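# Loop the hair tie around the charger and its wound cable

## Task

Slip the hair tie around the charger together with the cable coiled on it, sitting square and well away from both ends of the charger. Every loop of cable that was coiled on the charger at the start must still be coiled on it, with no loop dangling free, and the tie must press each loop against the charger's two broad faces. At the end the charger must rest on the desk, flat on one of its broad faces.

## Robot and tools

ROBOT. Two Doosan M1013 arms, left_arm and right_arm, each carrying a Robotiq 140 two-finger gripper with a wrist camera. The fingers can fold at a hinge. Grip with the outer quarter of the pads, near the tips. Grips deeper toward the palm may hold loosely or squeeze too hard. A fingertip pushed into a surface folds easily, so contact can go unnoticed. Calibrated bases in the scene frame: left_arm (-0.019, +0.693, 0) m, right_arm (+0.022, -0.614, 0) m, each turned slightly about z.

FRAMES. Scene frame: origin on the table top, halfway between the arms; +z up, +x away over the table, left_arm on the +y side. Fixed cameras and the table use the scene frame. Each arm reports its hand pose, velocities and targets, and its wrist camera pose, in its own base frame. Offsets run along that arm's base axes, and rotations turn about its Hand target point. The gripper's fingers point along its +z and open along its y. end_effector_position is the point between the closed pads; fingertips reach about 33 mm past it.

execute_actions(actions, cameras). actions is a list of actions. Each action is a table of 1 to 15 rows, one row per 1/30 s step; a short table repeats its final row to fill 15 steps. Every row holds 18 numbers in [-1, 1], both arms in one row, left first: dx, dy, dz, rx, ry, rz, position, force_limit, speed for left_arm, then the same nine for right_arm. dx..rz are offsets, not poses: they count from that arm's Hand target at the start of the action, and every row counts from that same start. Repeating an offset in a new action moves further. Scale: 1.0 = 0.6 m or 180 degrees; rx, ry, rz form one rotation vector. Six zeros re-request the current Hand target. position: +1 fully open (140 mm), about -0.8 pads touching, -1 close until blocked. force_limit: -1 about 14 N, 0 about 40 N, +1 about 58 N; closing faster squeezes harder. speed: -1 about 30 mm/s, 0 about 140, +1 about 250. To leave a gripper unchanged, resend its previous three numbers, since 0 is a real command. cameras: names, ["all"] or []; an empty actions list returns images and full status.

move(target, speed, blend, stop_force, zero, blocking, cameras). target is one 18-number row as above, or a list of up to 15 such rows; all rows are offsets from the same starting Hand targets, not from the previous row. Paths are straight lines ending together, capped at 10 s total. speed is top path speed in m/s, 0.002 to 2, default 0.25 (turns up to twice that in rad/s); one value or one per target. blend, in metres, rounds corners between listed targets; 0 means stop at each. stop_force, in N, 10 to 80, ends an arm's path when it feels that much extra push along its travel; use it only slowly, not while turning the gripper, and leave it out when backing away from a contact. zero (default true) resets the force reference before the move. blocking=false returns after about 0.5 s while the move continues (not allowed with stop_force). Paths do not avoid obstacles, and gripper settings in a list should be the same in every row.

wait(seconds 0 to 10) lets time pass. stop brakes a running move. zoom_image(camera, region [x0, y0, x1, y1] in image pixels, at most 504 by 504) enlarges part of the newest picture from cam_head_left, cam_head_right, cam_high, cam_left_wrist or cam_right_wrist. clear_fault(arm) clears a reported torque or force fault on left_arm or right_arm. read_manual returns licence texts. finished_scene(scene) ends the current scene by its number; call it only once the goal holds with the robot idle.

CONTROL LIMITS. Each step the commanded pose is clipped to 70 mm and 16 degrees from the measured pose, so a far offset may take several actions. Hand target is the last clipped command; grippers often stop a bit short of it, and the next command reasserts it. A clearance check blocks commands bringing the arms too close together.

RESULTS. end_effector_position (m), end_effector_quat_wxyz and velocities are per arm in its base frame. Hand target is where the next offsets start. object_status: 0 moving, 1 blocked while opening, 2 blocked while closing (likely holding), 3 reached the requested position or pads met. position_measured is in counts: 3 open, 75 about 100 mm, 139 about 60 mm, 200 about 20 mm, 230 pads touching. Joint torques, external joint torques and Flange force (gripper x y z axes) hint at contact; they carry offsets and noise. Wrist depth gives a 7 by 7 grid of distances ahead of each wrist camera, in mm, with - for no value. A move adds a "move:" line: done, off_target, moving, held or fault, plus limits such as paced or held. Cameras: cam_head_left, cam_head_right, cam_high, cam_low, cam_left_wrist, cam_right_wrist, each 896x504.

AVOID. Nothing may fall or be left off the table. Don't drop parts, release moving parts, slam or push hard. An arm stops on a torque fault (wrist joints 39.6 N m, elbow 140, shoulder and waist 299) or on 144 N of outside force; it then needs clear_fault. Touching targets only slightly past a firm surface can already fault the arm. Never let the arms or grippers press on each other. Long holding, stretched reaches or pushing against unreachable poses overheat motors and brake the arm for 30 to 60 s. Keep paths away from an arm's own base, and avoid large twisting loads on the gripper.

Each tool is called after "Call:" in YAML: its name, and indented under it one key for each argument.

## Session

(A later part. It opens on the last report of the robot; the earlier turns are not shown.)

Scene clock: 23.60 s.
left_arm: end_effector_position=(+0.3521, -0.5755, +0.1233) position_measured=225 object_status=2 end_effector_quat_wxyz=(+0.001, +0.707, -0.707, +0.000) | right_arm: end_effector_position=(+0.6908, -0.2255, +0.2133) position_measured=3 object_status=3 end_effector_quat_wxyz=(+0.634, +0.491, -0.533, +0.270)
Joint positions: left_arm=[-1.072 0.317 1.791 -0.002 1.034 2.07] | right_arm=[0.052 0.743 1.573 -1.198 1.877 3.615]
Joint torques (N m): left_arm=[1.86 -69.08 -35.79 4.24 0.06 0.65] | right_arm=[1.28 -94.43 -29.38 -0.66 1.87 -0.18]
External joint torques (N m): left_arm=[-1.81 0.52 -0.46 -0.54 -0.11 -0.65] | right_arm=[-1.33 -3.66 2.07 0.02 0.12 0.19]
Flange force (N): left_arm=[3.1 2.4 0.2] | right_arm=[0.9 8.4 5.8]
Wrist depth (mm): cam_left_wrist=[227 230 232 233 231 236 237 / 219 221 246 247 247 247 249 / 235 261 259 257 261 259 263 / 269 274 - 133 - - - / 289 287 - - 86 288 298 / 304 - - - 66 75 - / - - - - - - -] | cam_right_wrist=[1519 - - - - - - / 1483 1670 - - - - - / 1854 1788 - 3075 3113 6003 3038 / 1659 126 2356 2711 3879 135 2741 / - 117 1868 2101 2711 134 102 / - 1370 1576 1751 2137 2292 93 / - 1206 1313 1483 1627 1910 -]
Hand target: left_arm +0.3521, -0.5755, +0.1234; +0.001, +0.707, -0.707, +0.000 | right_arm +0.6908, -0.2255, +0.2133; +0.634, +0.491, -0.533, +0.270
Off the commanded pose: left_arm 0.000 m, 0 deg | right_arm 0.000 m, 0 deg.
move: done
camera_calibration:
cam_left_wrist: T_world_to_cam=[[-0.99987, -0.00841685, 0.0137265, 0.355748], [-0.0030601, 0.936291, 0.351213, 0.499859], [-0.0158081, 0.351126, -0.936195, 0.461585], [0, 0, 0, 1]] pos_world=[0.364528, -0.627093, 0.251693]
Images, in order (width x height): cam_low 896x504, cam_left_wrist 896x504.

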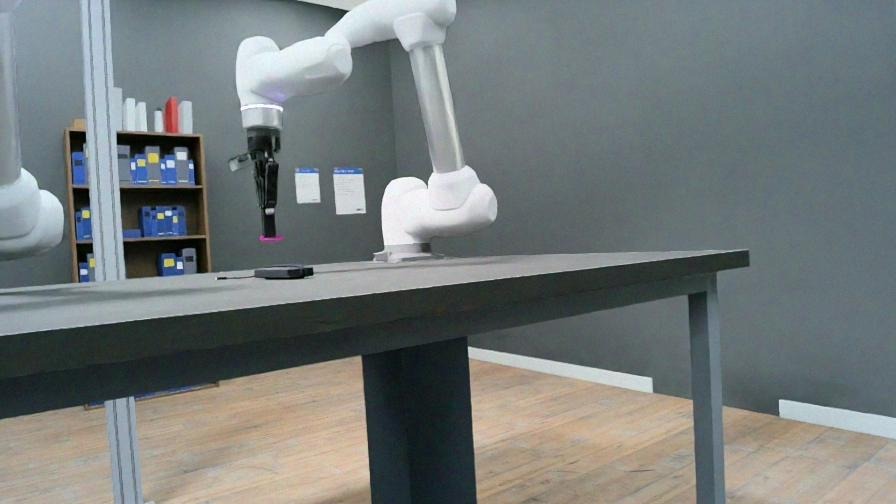

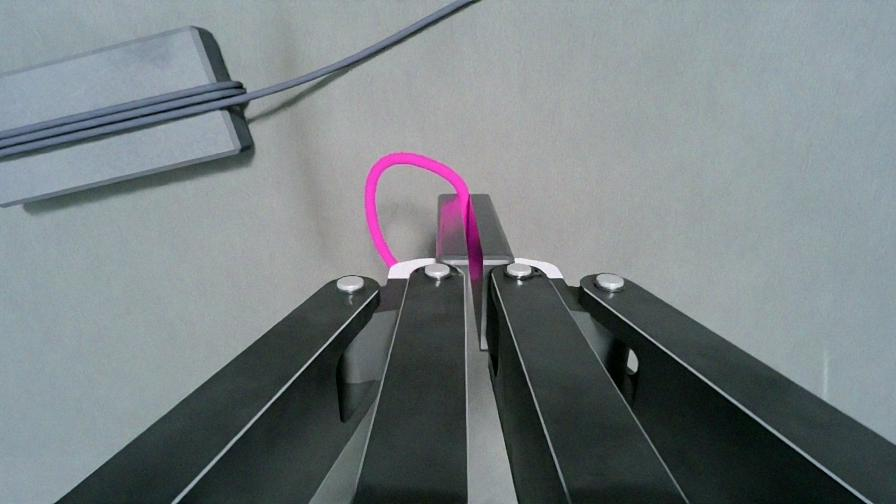

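Call:
move:
  target: [0.241,-0.026,0.294,-0.5,0,0,-1,-1,-1,-0.15,0.6,0.2,-0.143,0.053,-0.857,-1,-1,1]
  speed: 0.35
  cameras: ["cam_head_left","cam_left_wrist","cam_right_wrist","cam_high"]

Scene clock: 29.30 s.
left_arm: end_effector_position=(+0.4967, -0.5911, +0.2998) position_measured=225 object_status=2 end_effector_quat_wxyz=(+0.501, +0.499, -0.500, +0.500) | right_arm: end_effector_position=(+0.6009, +0.1345, +0.3333) position_measured=237 object_status=3 end_effector_quat_wxyz=(+0.499, -0.500, -0.500, -0.500)
Joint positions: left_arm=[-0.541 0.346 2.121 -2.01 1.245 4.111] | right_arm=[-0.373 0.387 1.964 1.302 1.831 5.467]
Joint torques (N m): left_arm=[1.75 -60.1 -24.2 -2.36 2.37 0.65] | right_arm=[1.5 -69.31 -34.35 2.62 1.93 -0.21]
External joint torques (N m): left_arm=[-1.6 0.3 -0.41 -0.27 -0.08 -0.65] | right_arm=[-1.45 -2.18 2.35 0.05 0.12 0.21]
Flange force (N): left_arm=[0.9 0.2 3.3] | right_arm=[1.8 -7.6 0.1]
Wrist depth (mm): cam_left_wrist=[3599 3405 919 4130 616 3189 3599 / 3599 3705 1020 2896 654 3760 3999 / 3189 3651 2929 3817 683 611 4063 / 3189 - - - 627 604 3651 / 2680 - - - 86 77 - / 573 - - - 66 75 - / - - - - - - -] | cam_right_wrist=[- - 1078 - 2741 3454 2833 / - 1637 920 - - - 2865 / 3002 1206 985 - 3192 - - / - - - - - 3407 3407 / - - - - - 2833 2313 / - - - - - - 2084 / - - - - - - -]
Hand target: left_arm +0.4967, -0.5911, +0.2998; +0.501, +0.499, -0.500, +0.500 | right_arm +0.6008, +0.1345, +0.3333; +0.499, -0.500, -0.500, -0.500
Off the commanded pose: left_arm 0.000 m, 0 deg | right_arm 0.000 m, 0 deg.
move: done
camera_calibration:
cam_left_wrist: T_world_to_cam=[[-0.99987, 0.0137277, 0.00841568, 0.512456], [-0.00306005, 0.351126, -0.936323, 0.493138], [-0.0158085, -0.936228, -0.351038, -0.301763], [0, 0, 0, 1]] pos_world=[0.509128, -0.462707, 0.351493]
cam_right_wrist: T_world_to_cam=[[0.999882, 0.0104539, 0.0112815, -0.594631], [0.0142753, -0.357768, -0.933701, 0.350944], [-0.00572465, 0.933752, -0.357875, 0.140444], [0, 0, 0, 1]] pos_world=[0.590355, 0.000632601, 0.384647]
Images, in order (width x height): cam_head_left 896x504, cam_high 896x504, cam_left_wrist 896x504, cam_right_wrist 896x504.

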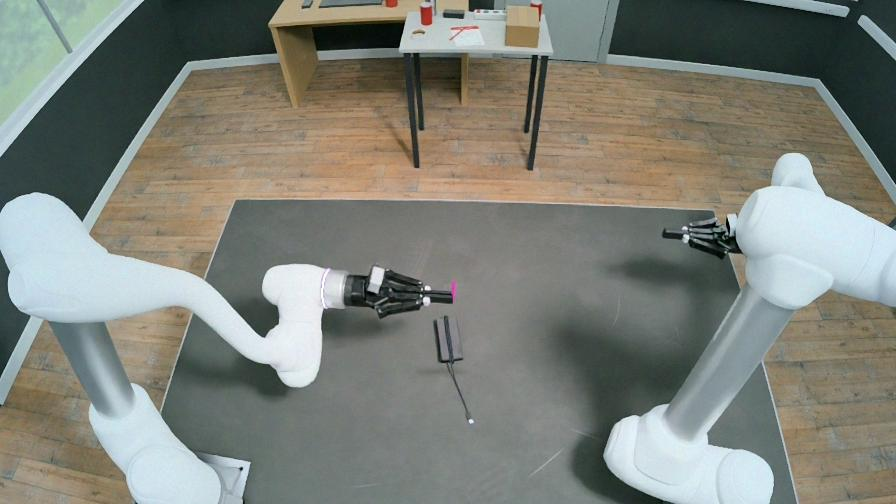

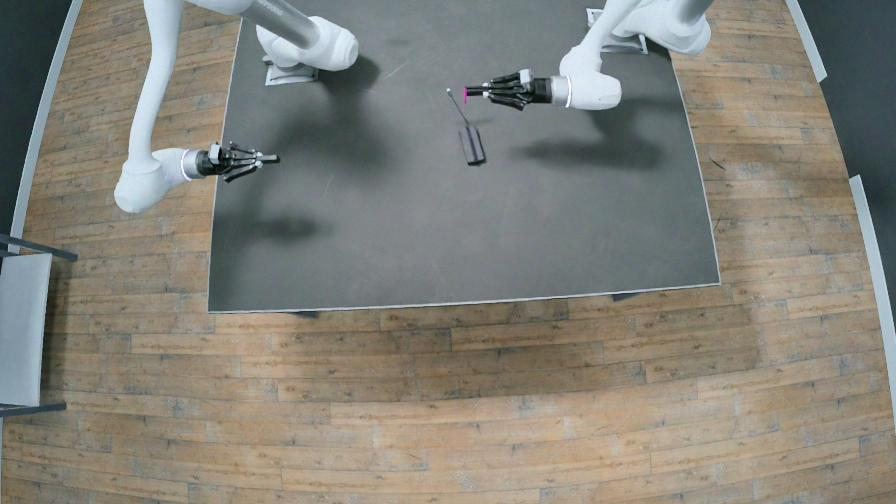

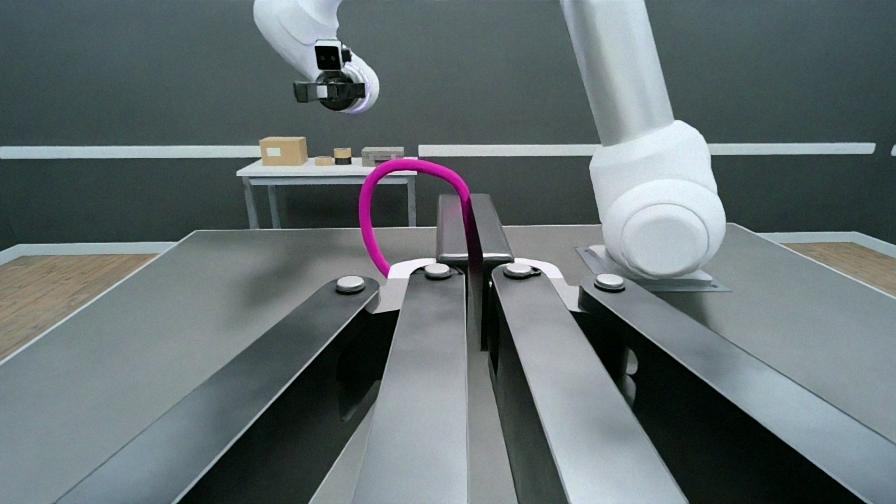

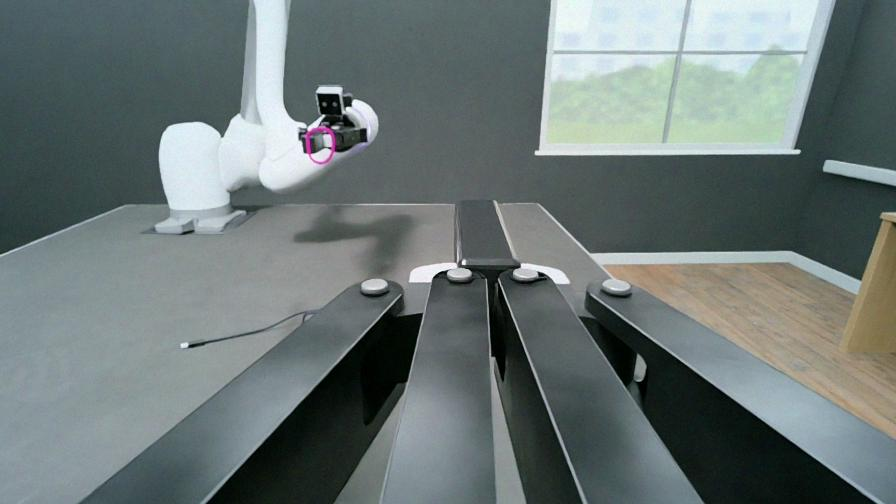

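Call:
move:
  target: [0,0,0,0,0,0,-1,-1,-1,-0.319,0.8,-0.047,0,0,0,-1,-1,1]
  speed: 0.3
  cameras: ["cam_left_wrist","cam_right_wrist","cam_head_left"]

Call:
zoom_image:
  camera: "cam_right_wrist"
  region: [348, 100, 648, 320]

Call:
zoom_image:
  camera: "cam_left_wrist"
  region: [300, 80, 600, 300]

Scene clock: 32.10 s.
left_arm: end_effector_position=(+0.4967, -0.5911, +0.2998) position_measured=225 object_status=2 end_effector_quat_wxyz=(+0.501, +0.499, -0.500, +0.500) | right_arm: end_effector_position=(+0.4095, +0.6145, +0.3051) position_measured=237 object_status=3 end_effector_quat_wxyz=(+0.499, -0.500, -0.500, -0.500)
Joint positions: left_arm=[-0.541 0.346 2.121 -2.01 1.245 4.111] | right_arm=[0.534 0.259 2.236 2.012 1.257 5.287]
Joint torques (N m): left_arm=[1.99 -60.37 -24.26 -2.39 2.42 0.67] | right_arm=[1.48 -54.77 -32.61 0.29 2.24 -0.2]
External joint torques (N m): left_arm=[-2.01 0.57 -0.32 -0.24 -0.13 -0.67] | right_arm=[-1.56 -2.17 2.46 0.05 0.12 0.2]
Flange force (N): left_arm=[0.5 0.4 4.0] | right_arm=[2.5 -4.2 -6.9]
Wrist depth (mm): cam_left_wrist=[- - 479 - - 591 560 / - - 507 394 2799 3451 604 / - 3405 3359 247 3936 734 607 / 3760 - - - 944 782 631 / - - - - 86 77 - / - - - - 66 75 - / - - - - - - -] | cam_right_wrist=[- 2212 552 - - - - / 2379 813 547 438 2472 - - / - 793 519 261 2626 - - / - 795 546 139 - - 4067 / - - - - 93 83 2424 / - - - - - - - / - - - - - - -]
Hand target: left_arm +0.4967, -0.5911, +0.2998; +0.501, +0.499, -0.500, +0.500 | right_arm +0.4094, +0.6145, +0.3051; +0.499, -0.500, -0.500, -0.500
Off the commanded pose: left_arm 0.000 m, 0 deg | right_arm 0.000 m, 0 deg.
move: done
camera_calibration:
cam_left_wrist: T_world_to_cam=[[-0.99987, 0.0137277, 0.00841568, 0.512456], [-0.00306005, 0.351126, -0.936323, 0.493044], [-0.0158085, -0.936228, -0.351038, -0.301798], [0, 0, 0, 1]] pos_world=[0.509128, -0.462707, 0.351393]
cam_right_wrist: T_world_to_cam=[[0.999882, 0.0104542, 0.0112823, -0.407954], [0.0142761, -0.357768, -0.933701, 0.499074], [-0.00572463, 0.933752, -0.357875, -0.318945], [0, 0, 0, 1]] pos_world=[0.398955, 0.480633, 0.356447]
Images, in order (width x height): cam_head_left 896x504, cam_left_wrist 896x504, cam_right_wrist 896x504.

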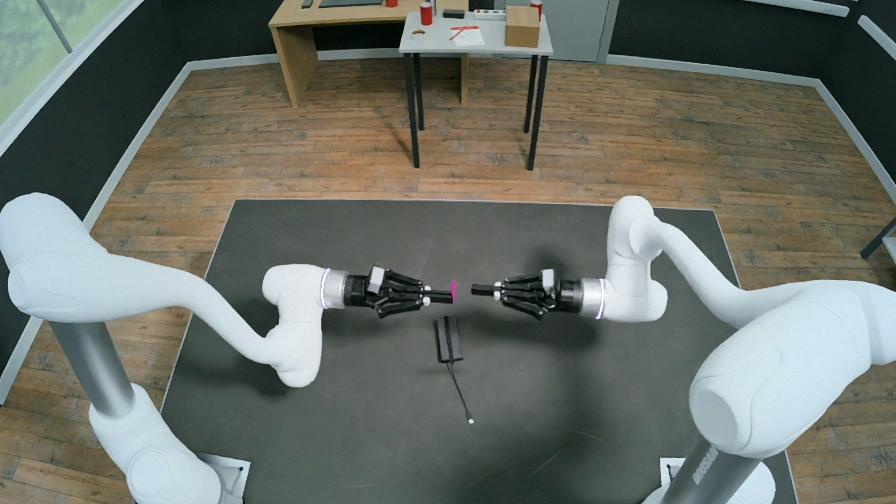

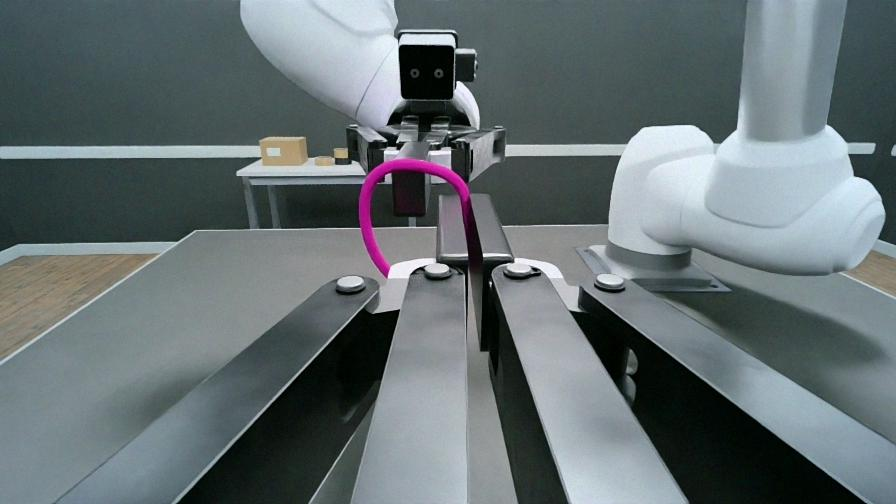

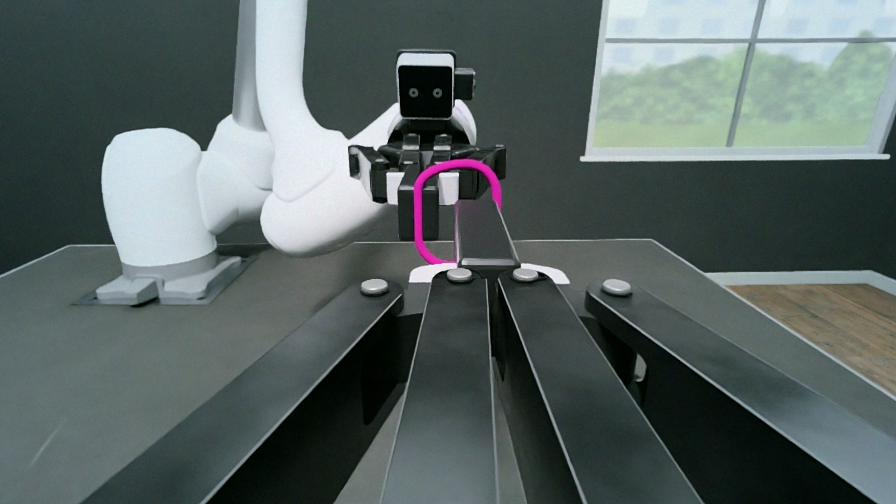

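Scaled by 1.680 from the camera's 896x504 image, which has a finer 1280x720 frame.

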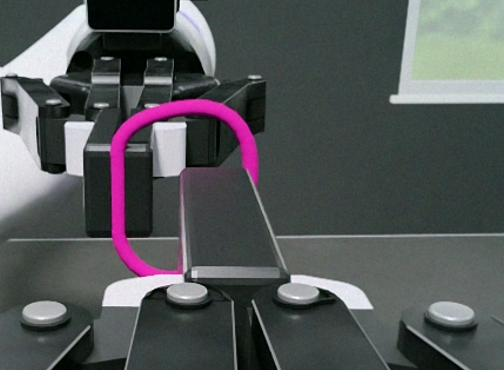

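Scaled by 1.680 from the camera's 896x504 image, which has a finer 1280x720 frame.

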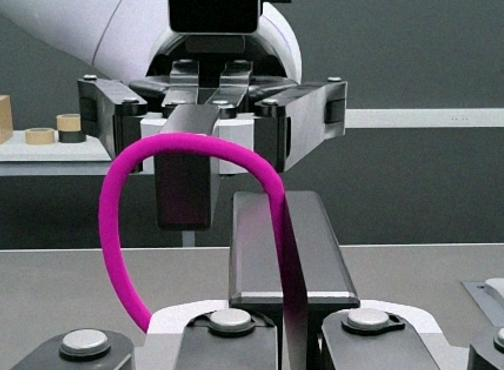

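Call:
move:
  target: [0,0,0,0,0,0,-1,-1,-1,-0.0025,0.108,-0.002,0,0,0,-1,-1,1]
  speed: 0.06
  cameras: ["cam_left_wrist","cam_right_wrist","cam_head_left"]

Call:
zoom_image:
  camera: "cam_right_wrist"
  region: [348, 100, 648, 320]

Call:
zoom_image:
  camera: "cam_left_wrist"
  region: [300, 80, 600, 300]

Scene clock: 34.57 s.
left_arm: end_effector_position=(+0.4967, -0.5911, +0.2998) position_measured=225 object_status=2 end_effector_quat_wxyz=(+0.501, +0.499, -0.500, +0.500) | right_arm: end_effector_position=(+0.4079, +0.6793, +0.3039) position_measured=237 object_status=3 end_effector_quat_wxyz=(+0.499, -0.500, -0.500, -0.500)
Joint positions: left_arm=[-0.541 0.346 2.121 -2.01 1.245 4.111] | right_arm=[0.641 0.308 2.166 2.101 1.19 5.275]
Joint torques (N m): left_arm=[1.96 -59.92 -24.22 -2.43 2.43 0.63] | right_arm=[1.09 -60.12 -32.85 -0.02 2.24 -0.18]
External joint torques (N m): left_arm=[-1.99 0.14 -0.4 -0.21 -0.13 -0.63] | right_arm=[-1.07 -2.59 2.04 0.05 0.14 0.18]
Flange force (N): left_arm=[1.2 0.7 3.8] | right_arm=[3.0 -3.9 -6.2]
Wrist depth (mm): cam_left_wrist=[- - 419 4665 3230 3359 566 / 3817 - 442 335 - 3599 611 / - 4199 3189 214 3817 768 610 / 3405 - - 132 854 823 658 / 2863 - - - 86 81 - / - - - - 66 75 - / - - - - - - -] | cam_right_wrist=[- - 489 - - - 2119 / - 806 492 369 - - - / 704 759 458 226 - 2067 - / 762 744 476 148 - 4347 - / - - - - 93 83 2898 / - - - - - - - / - - - - - - -]
Hand target: left_arm +0.4967, -0.5911, +0.2998; +0.501, +0.499, -0.500, +0.500 | right_arm +0.4079, +0.6793, +0.3039; +0.499, -0.500, -0.500, -0.500
Off the commanded pose: left_arm 0.000 m, 0 deg | right_arm 0.000 m, 0 deg.
move: done
camera_calibration:
cam_left_wrist: T_world_to_cam=[[-0.99987, 0.0137277, 0.00841568, 0.512456], [-0.00306005, 0.351126, -0.936323, 0.493044], [-0.0158085, -0.936228, -0.351038, -0.301798], [0, 0, 0, 1]] pos_world=[0.509128, -0.462707, 0.351393]
cam_right_wrist: T_world_to_cam=[[0.999882, 0.0104542, 0.0112823, -0.407118], [0.0142761, -0.357768, -0.933701, 0.521158], [-0.00572463, 0.933752, -0.357875, -0.37989], [0, 0, 0, 1]] pos_world=[0.397455, 0.545433, 0.355247]
Images, in order (width x height): cam_head_left 896x504, cam_left_wrist 896x504, cam_right_wrist 896x504.

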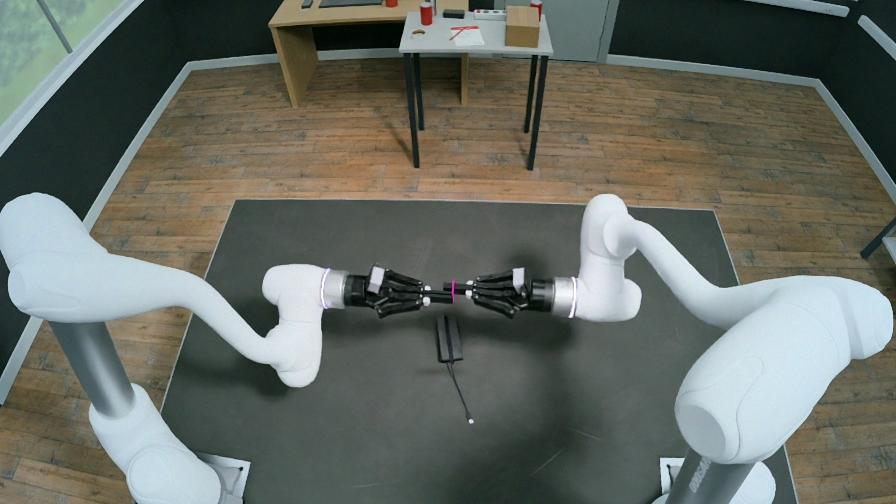

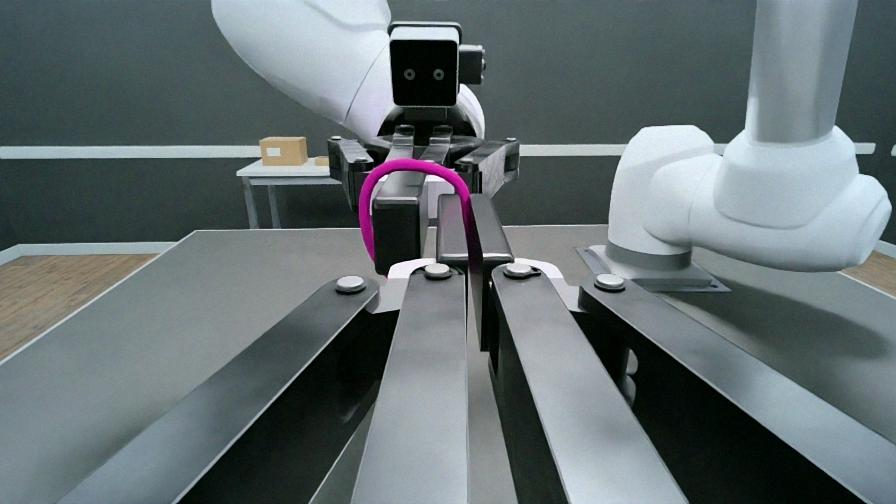

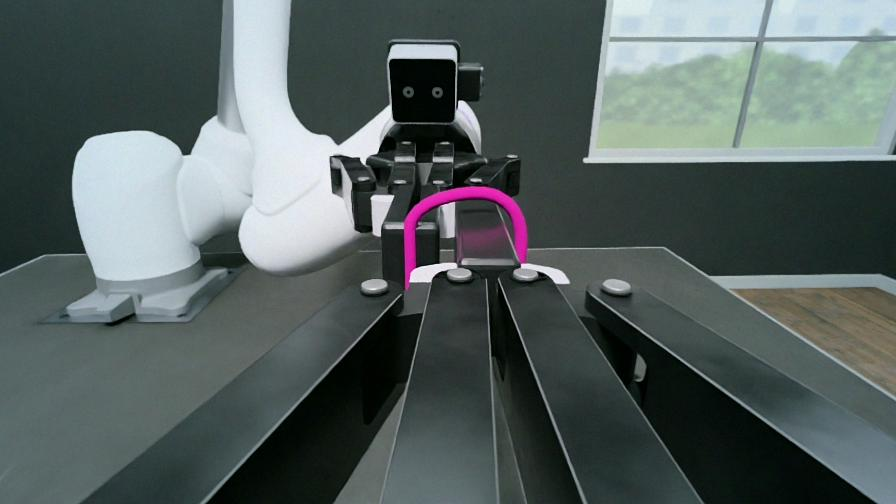

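Scaled by 1.680 from the camera's 896x504 image, which has a finer 1280x720 frame.

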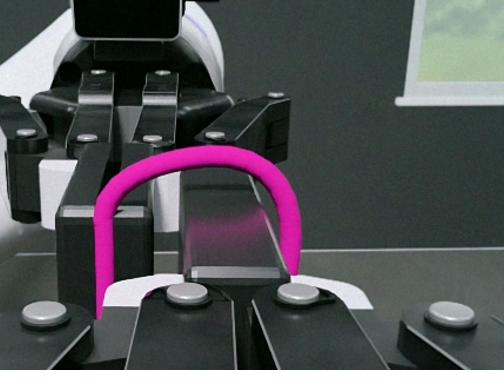

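Scaled by 1.680 from the camera's 896x504 image, which has a finer 1280x720 frame.

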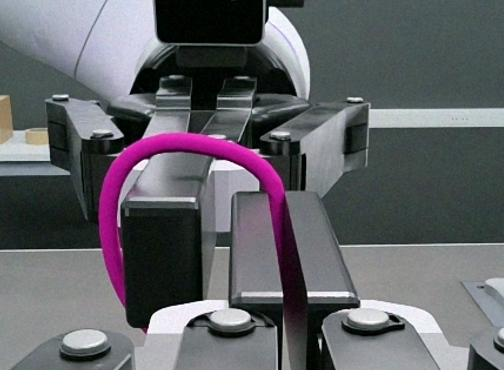

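Call:
move:
  target: [0,0,0,0,0,0,-0.69,-1,-1,0,0,0,0,0,0,-1,-1,1]
  cameras: ["cam_left_wrist","cam_right_wrist"]

Call:
zoom_image:
  camera: "cam_right_wrist"
  region: [348, 100, 648, 320]

Call:
zoom_image:
  camera: "cam_left_wrist"
  region: [300, 80, 600, 300]

Scene clock: 35.93 s.
left_arm: end_effector_position=(+0.4967, -0.5911, +0.2998) position_measured=215 object_status=3 end_effector_quat_wxyz=(+0.501, +0.499, -0.500, +0.500) | right_arm: end_effector_position=(+0.4079, +0.6793, +0.3039) position_measured=237 object_status=3 end_effector_quat_wxyz=(+0.499, -0.500, -0.500, -0.500)
Joint positions: left_arm=[-0.541 0.346 2.121 -2.01 1.245 4.111] | right_arm=[0.641 0.308 2.166 2.101 1.19 5.275]
Joint torques (N m): left_arm=[1.62 -60.42 -24.3 -2.38 2.4 0.68] | right_arm=[1.43 -60.05 -33.23 -0.03 2.25 -0.19]
External joint torques (N m): left_arm=[-1.6 0.66 -0.35 -0.25 -0.11 -0.68] | right_arm=[-1.45 -2.62 2.4 0.06 0.13 0.19]
Flange force (N): left_arm=[0.4 -0.1 3.5] | right_arm=[2.9 -4.1 -7.2]
Wrist depth (mm): cam_left_wrist=[- - 421 4344 - 3230 552 / 3315 - 447 325 6460 672 600 / 3599 - 3072 209 3651 757 610 / 3936 937 933 147 890 837 651 / 3035 - - - 86 81 - / - - - - 66 - - / - - - - - - -] | cam_right_wrist=[- - 477 - - - - / - 2424 497 372 - 2573 - / 2335 762 461 253 - - - / 737 742 472 147 - 2573 - / - - - - - 88 2496 / - - - - - - - / - - - - - - -]
Hand target: left_arm +0.4967, -0.5911, +0.2998; +0.501, +0.499, -0.500, +0.500 | right_arm +0.4079, +0.6793, +0.3039; +0.499, -0.500, -0.500, -0.500
Off the commanded pose: left_arm 0.000 m, 0 deg | right_arm 0.000 m, 0 deg.
move: done
camera_calibration:
cam_left_wrist: T_world_to_cam=[[-0.99987, 0.0137277, 0.00841568, 0.512456], [-0.00306005, 0.351126, -0.936323, 0.493044], [-0.0158085, -0.936228, -0.351038, -0.301798], [0, 0, 0, 1]] pos_world=[0.509128, -0.462707, 0.351393]
cam_right_wrist: T_world_to_cam=[[0.99988, 0.0104883, 0.0113763, -0.40717], [0.0143761, -0.357767, -0.9337, 0.521118], [-0.00572288, 0.933752, -0.357875, -0.37989], [0, 0, 0, 1]] pos_world=[0.397455, 0.545433, 0.355247]
Images, in order (width x height): cam_left_wrist 896x504, cam_right_wrist 896x504.

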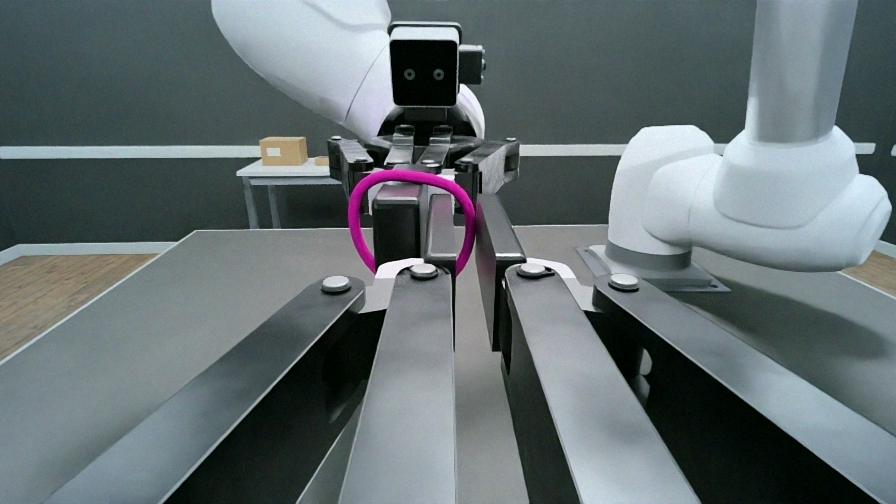

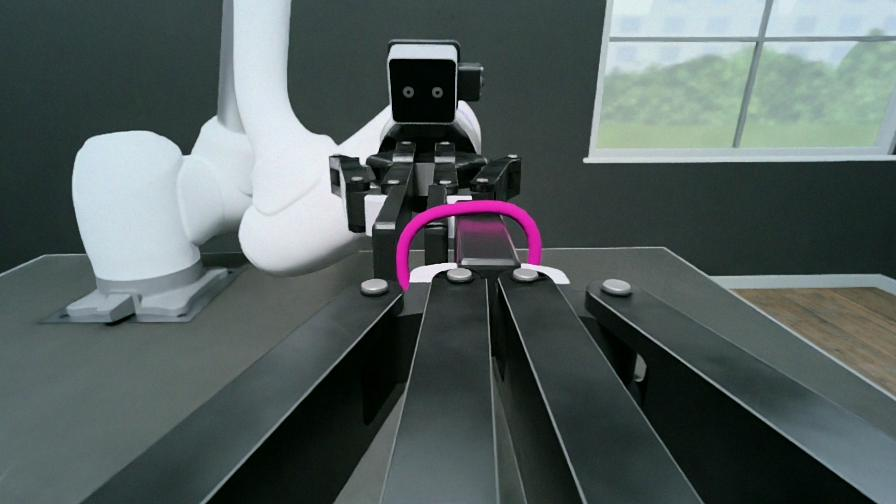

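Scaled by 1.680 from the camera's 896x504 image, which has a finer 1280x720 frame.

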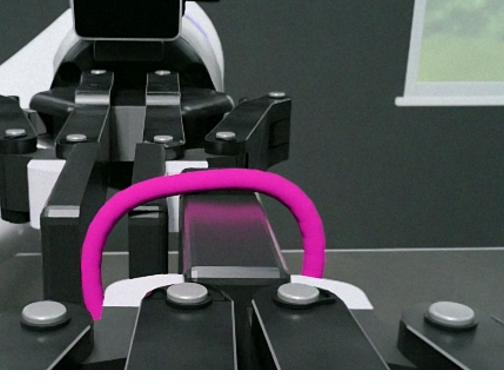

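Scaled by 1.680 from the camera's 896x504 image, which has a finer 1280x720 frame.

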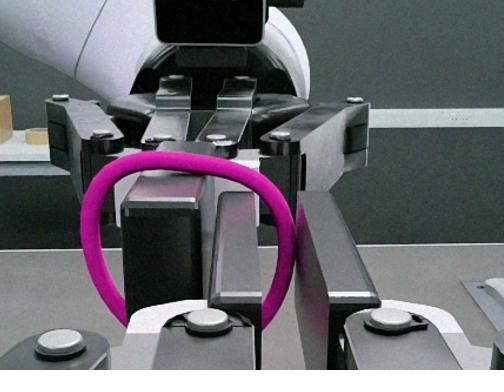

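Call:
move:
  target: [0,0.2,0,0,0,0,-0.69,-1,-1,0,0,0,0,0,0,-1,-1,1]
  speed: 0.1
  cameras: ["cam_left_wrist","cam_right_wrist"]

Call:
zoom_image:
  camera: "cam_left_wrist"
  region: [300, 80, 600, 300]

Scene clock: 37.83 s.
left_arm: end_effector_position=(+0.4967, -0.4711, +0.2998) position_measured=215 object_status=3 end_effector_quat_wxyz=(+0.501, +0.499, -0.500, +0.500) | right_arm: end_effector_position=(+0.4079, +0.6793, +0.3039) position_measured=237 object_status=3 end_effector_quat_wxyz=(+0.499, -0.500, -0.500, -0.500)
Joint positions: left_arm=[-0.339 0.293 2.204 -1.845 1.371 4.095] | right_arm=[0.641 0.308 2.166 2.101 1.19 5.275]
Joint torques (N m): left_arm=[1.85 -53.7 -22.51 -1.99 2.41 0.66] | right_arm=[1.29 -60.2 -33.06 0 2.26 -0.21]
External joint torques (N m): left_arm=[-1.81 0.79 -0.37 -0.29 -0.14 -0.66] | right_arm=[-1.28 -2.28 2.13 0.03 0.1 0.2]
Flange force (N): left_arm=[0.3 -0.7 4.3] | right_arm=[2.6 -3.5 -6.4]
Wrist depth (mm): cam_left_wrist=[4940 3705 535 3548 - 681 - / 3548 3817 587 490 - 730 4665 / - 3705 2999 263 1004 766 797 / 3149 - - - 973 965 3876 / 3149 - - - 86 81 - / - - - - 66 - - / - - - - - - -] | cam_right_wrist=[- 748 581 - - - - / - 843 597 548 2313 2424 - / 695 783 572 322 - - 2654 / 653 739 - - 959 - - / - - - - 93 88 2599 / - - - - - - - / - - - - - - -]
Hand target: left_arm +0.4967, -0.4711, +0.2998; +0.501, +0.499, -0.500, +0.500 | right_arm +0.4079, +0.6793, +0.3039; +0.499, -0.500, -0.500, -0.500
Off the commanded pose: left_arm 0.000 m, 0 deg | right_arm 0.000 m, 0 deg.
move: done
camera_calibration:
cam_left_wrist: T_world_to_cam=[[-0.99987, 0.0137277, 0.00841568, 0.510811], [-0.00306005, 0.351126, -0.936323, 0.450944], [-0.0158085, -0.936228, -0.351038, -0.189544], [0, 0, 0, 1]] pos_world=[0.509128, -0.342807, 0.351393]
cam_right_wrist: T_world_to_cam=[[0.99988, 0.0104883, 0.0113763, -0.40717], [0.0143761, -0.357767, -0.9337, 0.521118], [-0.00572288, 0.933752, -0.357875, -0.37989], [0, 0, 0, 1]] pos_world=[0.397455, 0.545433, 0.355247]
Images, in order (width x height): cam_left_wrist 896x504, cam_right_wrist 896x504.

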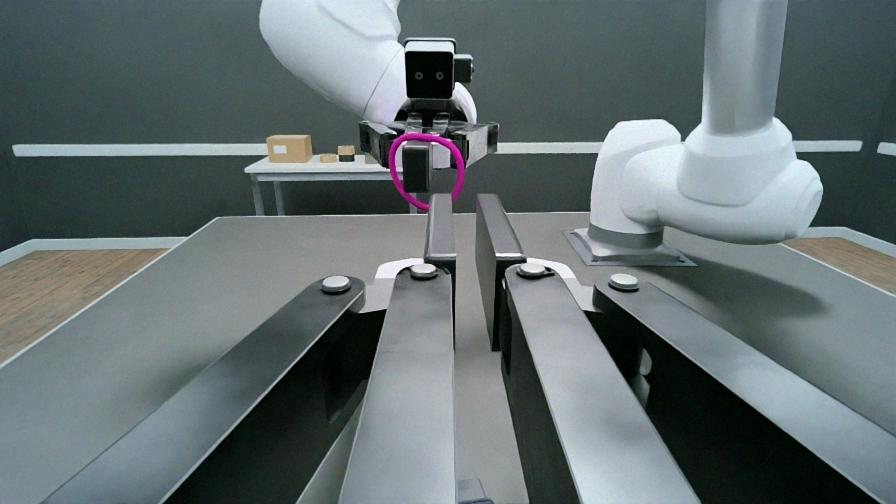

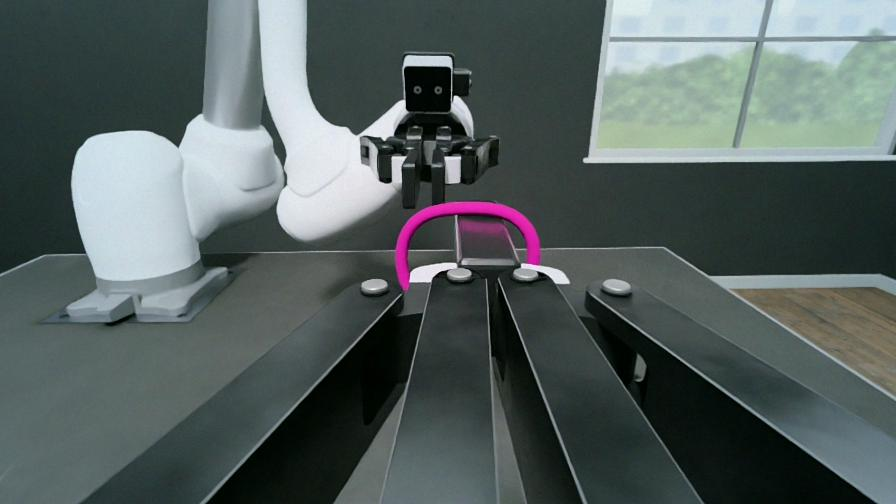

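Scaled by 1.680 from the camera's 896x504 image, which has a finer 1280x720 frame.

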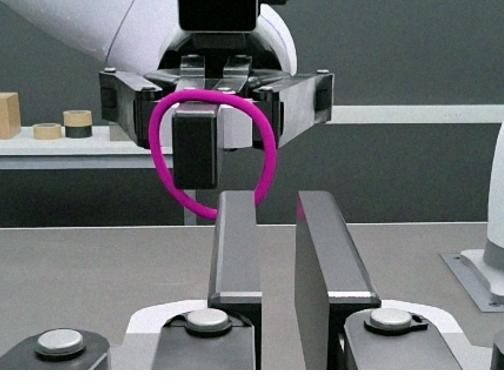

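Call:
move:
  target: [0,0,0,0,0,0,-0.69,-1,-1,0,0,0,0,0,0,-0.37,0,-1]
  cameras: ["cam_left_wrist","cam_right_wrist"]

Call:
zoom_image:
  camera: "cam_left_wrist"
  region: [300, 80, 600, 300]

Scene clock: 41.33 s.
left_arm: end_effector_position=(+0.4967, -0.4711, +0.2998) position_measured=215 object_status=3 end_effector_quat_wxyz=(+0.501, +0.499, -0.500, +0.500) | right_arm: end_effector_position=(+0.4079, +0.6793, +0.3039) position_measured=176 object_status=0 end_effector_quat_wxyz=(+0.499, -0.500, -0.500, -0.500)
Joint positions: left_arm=[-0.339 0.293 2.204 -1.845 1.371 4.095] | right_arm=[0.641 0.308 2.166 2.101 1.19 5.275]
Joint torques (N m): left_arm=[1.64 -53.6 -22.48 -2.02 2.47 0.67] | right_arm=[1.29 -60.05 -33.18 -0.04 2.25 -0.19]
External joint torques (N m): left_arm=[-1.65 0.8 -0.49 -0.27 -0.2 -0.67] | right_arm=[-1.29 -2.52 2.16 0.07 0.12 0.19]
Flange force (N): left_arm=[0.4 -1.0 4.1] | right_arm=[2.9 -3.8 -6.6]
Wrist depth (mm): cam_left_wrist=[- 4130 533 3651 - 681 3359 / - 4499 549 548 - 750 - / 4581 3705 3149 335 1000 780 730 / 3599 - - - 951 866 3072 / 2494 - - - 86 81 - / - - - - 66 - - / - - - - - - -] | cam_right_wrist=[- 819 563 - - - 2448 / - 846 589 438 - 2932 2966 / 683 776 572 316 - - 2137 / 697 762 599 - 139 - 3502 / - - 88 - - 97 2599 / - - - - - - - / - - - - - - -]
Hand target: left_arm +0.4967, -0.4711, +0.2998; +0.501, +0.499, -0.500, +0.500 | right_arm +0.4079, +0.6793, +0.3039; +0.499, -0.500, -0.500, -0.500
Off the commanded pose: left_arm 0.000 m, 0 deg | right_arm 0.000 m, 0 deg.
move: done
camera_calibration:
cam_left_wrist: T_world_to_cam=[[-0.99987, 0.0137277, 0.00841568, 0.510809], [-0.00306005, 0.351126, -0.936323, 0.450909], [-0.0158085, -0.936228, -0.351038, -0.189451], [0, 0, 0, 1]] pos_world=[0.509128, -0.342707, 0.351393]
cam_right_wrist: T_world_to_cam=[[0.99988, 0.0104883, 0.0113763, -0.40717], [0.0143761, -0.357767, -0.9337, 0.521118], [-0.00572288, 0.933752, -0.357875, -0.37989], [0, 0, 0, 1]] pos_world=[0.397455, 0.545433, 0.355247]
Images, in order (width x height): cam_left_wrist 896x504, cam_right_wrist 896x504.

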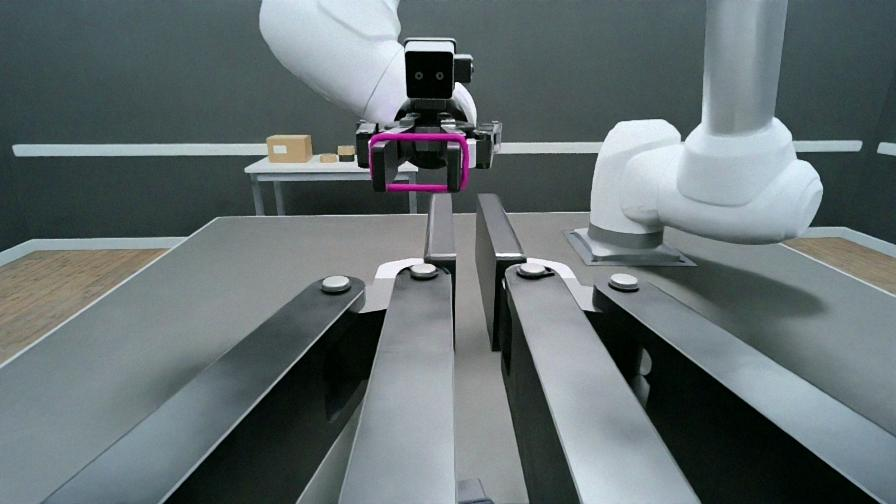

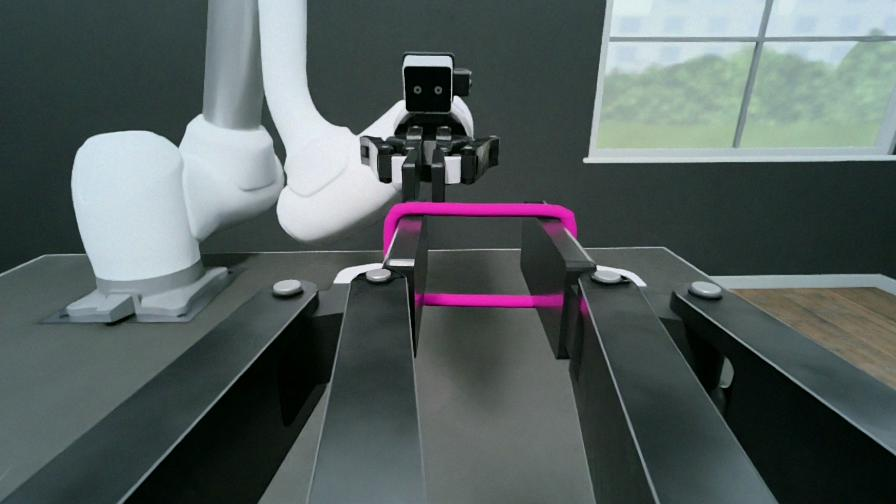

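Scaled by 1.680 from the camera's 896x504 image, which has a finer 1280x720 frame.

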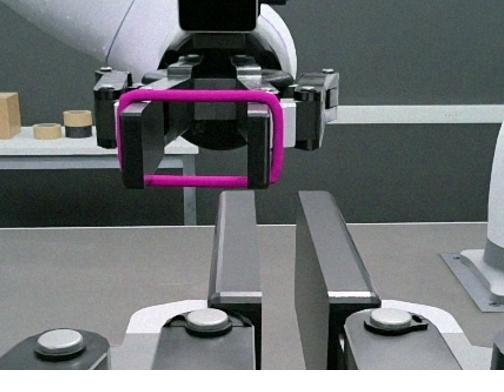

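Call:
move:
  target: [0,0,0,0,0,0,0.3,-1,0,0,0,0,0,0,0,-0.03,1,-1]
  cameras: ["cam_left_wrist","cam_right_wrist"]

Call:
move:
  target: [0,0.05,0,0,0,0,0.3,-1,0,0,-0.35,0,0,0,0,-0.03,1,-1]
  cameras: ["cam_left_wrist","cam_right_wrist"]

Scene clock: 42.83 s.
left_arm: end_effector_position=(+0.4967, -0.4711, +0.2998) position_measured=91 object_status=3 end_effector_quat_wxyz=(+0.501, +0.499, -0.500, +0.500) | right_arm: end_effector_position=(+0.4079, +0.6793, +0.3039) position_measured=133 object_status=0 end_effector_quat_wxyz=(+0.499, -0.500, -0.500, -0.500)
Joint positions: left_arm=[-0.339 0.293 2.204 -1.845 1.371 4.095] | right_arm=[0.641 0.308 2.166 2.101 1.19 5.275]
Joint torques (N m): left_arm=[1.79 -53.42 -22.5 -1.98 2.4 0.67] | right_arm=[1.18 -60.11 -33.16 -0.01 2.25 -0.21]
External joint torques (N m): left_arm=[-1.82 0.56 -0.47 -0.3 -0.15 -0.67] | right_arm=[-1.18 -2.47 2.28 0.03 0.11 0.21]
Flange force (N): left_arm=[0.7 -0.6 4.3] | right_arm=[2.8 -4.0 -6.6]
Wrist depth (mm): cam_left_wrist=[- 2999 530 3359 3499 668 4581 / 3760 - 554 484 - 718 3451 / 3548 4130 2863 2964 992 752 739 / 4344 3451 140 - 144 757 3651 / - 84 108 - - 92 87 / - - - - - 68 88 / - - - 383 - - -] | cam_right_wrist=[- 816 593 - - - - / - 821 572 543 - 3820 - / 687 811 569 349 - - - / 662 769 - - 139 - - / - - - - 117 91 2711 / - - - - - - - / - - - 439 - - -]
Hand target: left_arm +0.4967, -0.4711, +0.2998; +0.501, +0.499, -0.500, +0.500 | right_arm +0.4079, +0.6793, +0.3039; +0.499, -0.500, -0.500, -0.500
Off the commanded pose: left_arm 0.000 m, 0 deg | right_arm 0.000 m, 0 deg.
move: done
camera_calibration:
cam_left_wrist: T_world_to_cam=[[-0.99987, 0.0137277, 0.00841568, 0.510809], [-0.00306005, 0.351126, -0.936323, 0.450909], [-0.0158085, -0.936228, -0.351038, -0.189451], [0, 0, 0, 1]] pos_world=[0.509128, -0.342707, 0.351393]
cam_right_wrist: T_world_to_cam=[[0.99988, 0.0104883, 0.0113763, -0.40717], [0.0143761, -0.357767, -0.9337, 0.521118], [-0.00572288, 0.933752, -0.357875, -0.37989], [0, 0, 0, 1]] pos_world=[0.397455, 0.545433, 0.355247]
Images, in order (width x height): cam_left_wrist 896x504, cam_right_wrist 896x504.

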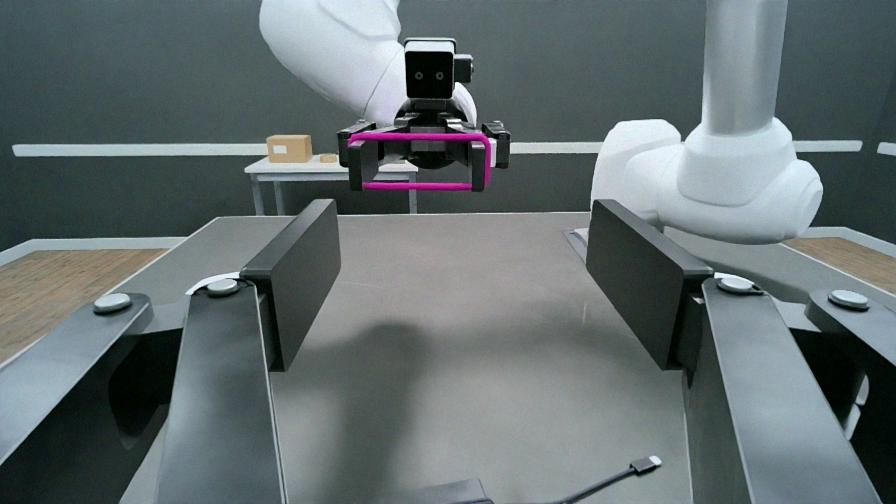

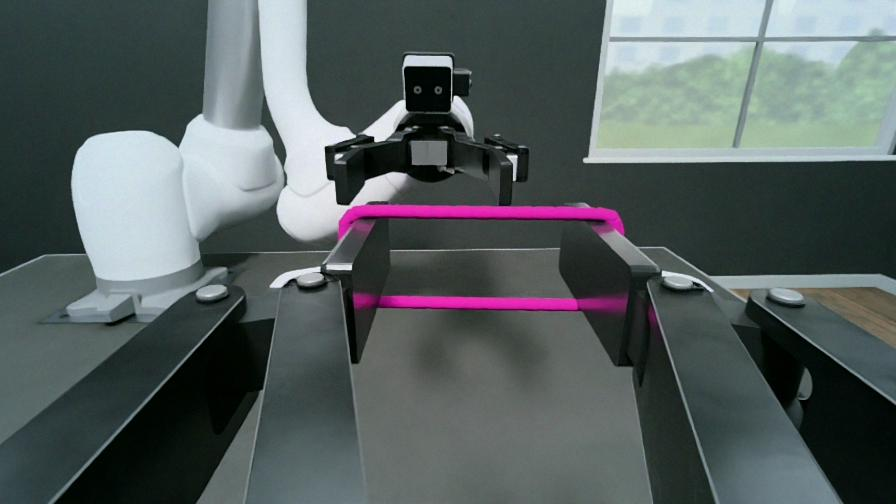

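Scene clock: 44.13 s.
left_arm: end_effector_position=(+0.4967, -0.4411, +0.2998) position_measured=91 object_status=3 end_effector_quat_wxyz=(+0.501, +0.499, -0.500, +0.500) | right_arm: end_effector_position=(+0.4079, +0.4694, +0.3039) position_measured=133 object_status=3 end_effector_quat_wxyz=(+0.499, -0.500, -0.500, -0.500)
Joint positions: left_arm=[-0.283 0.284 2.218 -1.8 1.405 4.091] | right_arm=[0.244 0.176 2.356 1.772 1.431 5.306]
Joint torques (N m): left_arm=[1.99 -52.45 -22.18 -1.85 2.34 0.65] | right_arm=[0.88 -45.04 -30.72 1 2.2 -0.17]
External joint torques (N m): left_arm=[-1.95 0.94 -0.3 -0.31 -0.11 -0.65] | right_arm=[-0.83 -1.81 2.31 0.05 0.11 0.17]
Flange force (N): left_arm=[0.0 -0.8 4.6] | right_arm=[2.3 -5.5 -4.0]
Wrist depth (mm): cam_left_wrist=[- - 759 3548 - 712 4130 / - - - 694 - 757 3760 / - 3272 3110 3651 4063 737 5039 / 3359 4063 141 - 144 716 3876 / - 84 108 - - 92 87 / - - 551 - - 68 88 / - - 465 - 434 - -] | cam_right_wrist=[- - 937 - - - - / - 1033 934 615 - - 2292 / - 897 819 897 2771 - - / - 924 - - 139 3152 - / - - - - 117 89 2654 / - - - - - - - / - - - 419 - - -]
Hand target: left_arm +0.4967, -0.4411, +0.2998; +0.501, +0.499, -0.500, +0.500 | right_arm +0.4079, +0.4693, +0.3039; +0.499, -0.500, -0.500, -0.500
Off the commanded pose: left_arm 0.000 m, 0 deg | right_arm 0.000 m, 0 deg.
move: done
camera_calibration:
cam_left_wrist: T_world_to_cam=[[-0.99987, 0.0137277, 0.00841568, 0.510399], [-0.00306005, 0.351126, -0.936323, 0.44041], [-0.0158085, -0.936228, -0.351038, -0.161458], [0, 0, 0, 1]] pos_world=[0.509128, -0.312807, 0.351393]
cam_right_wrist: T_world_to_cam=[[0.99988, 0.0105823, 0.0113421, -0.404986], [0.0143779, -0.357766, -0.933701, 0.445986], [-0.00582286, 0.933751, -0.357875, -0.183762], [0, 0, 0, 1]] pos_world=[0.397455, 0.335433, 0.355247]
Images, in order (width x height): cam_left_wrist 896x504, cam_right_wrist 896x504.

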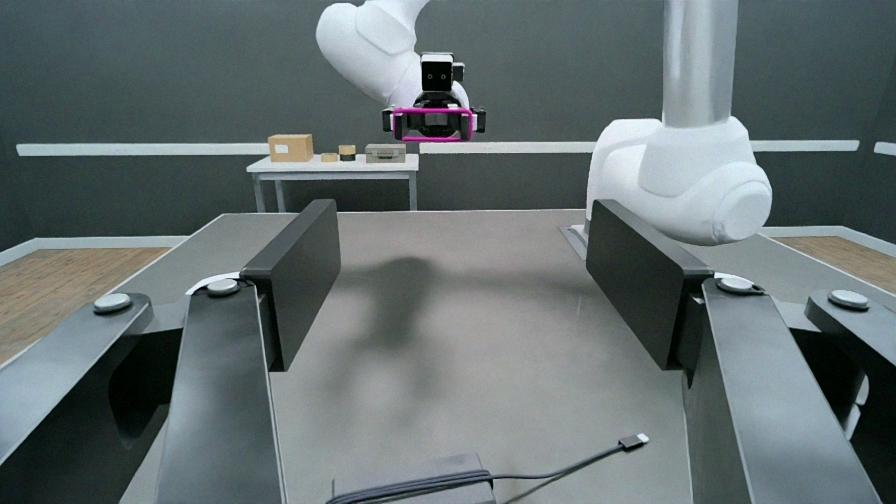

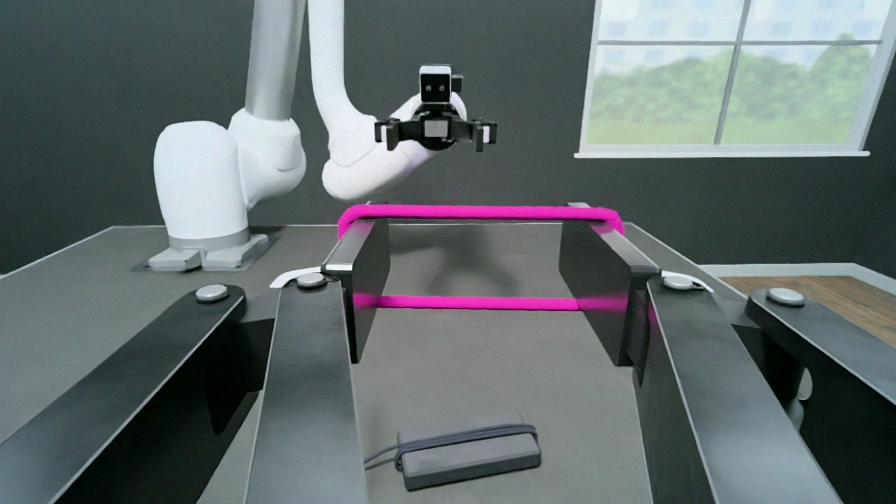

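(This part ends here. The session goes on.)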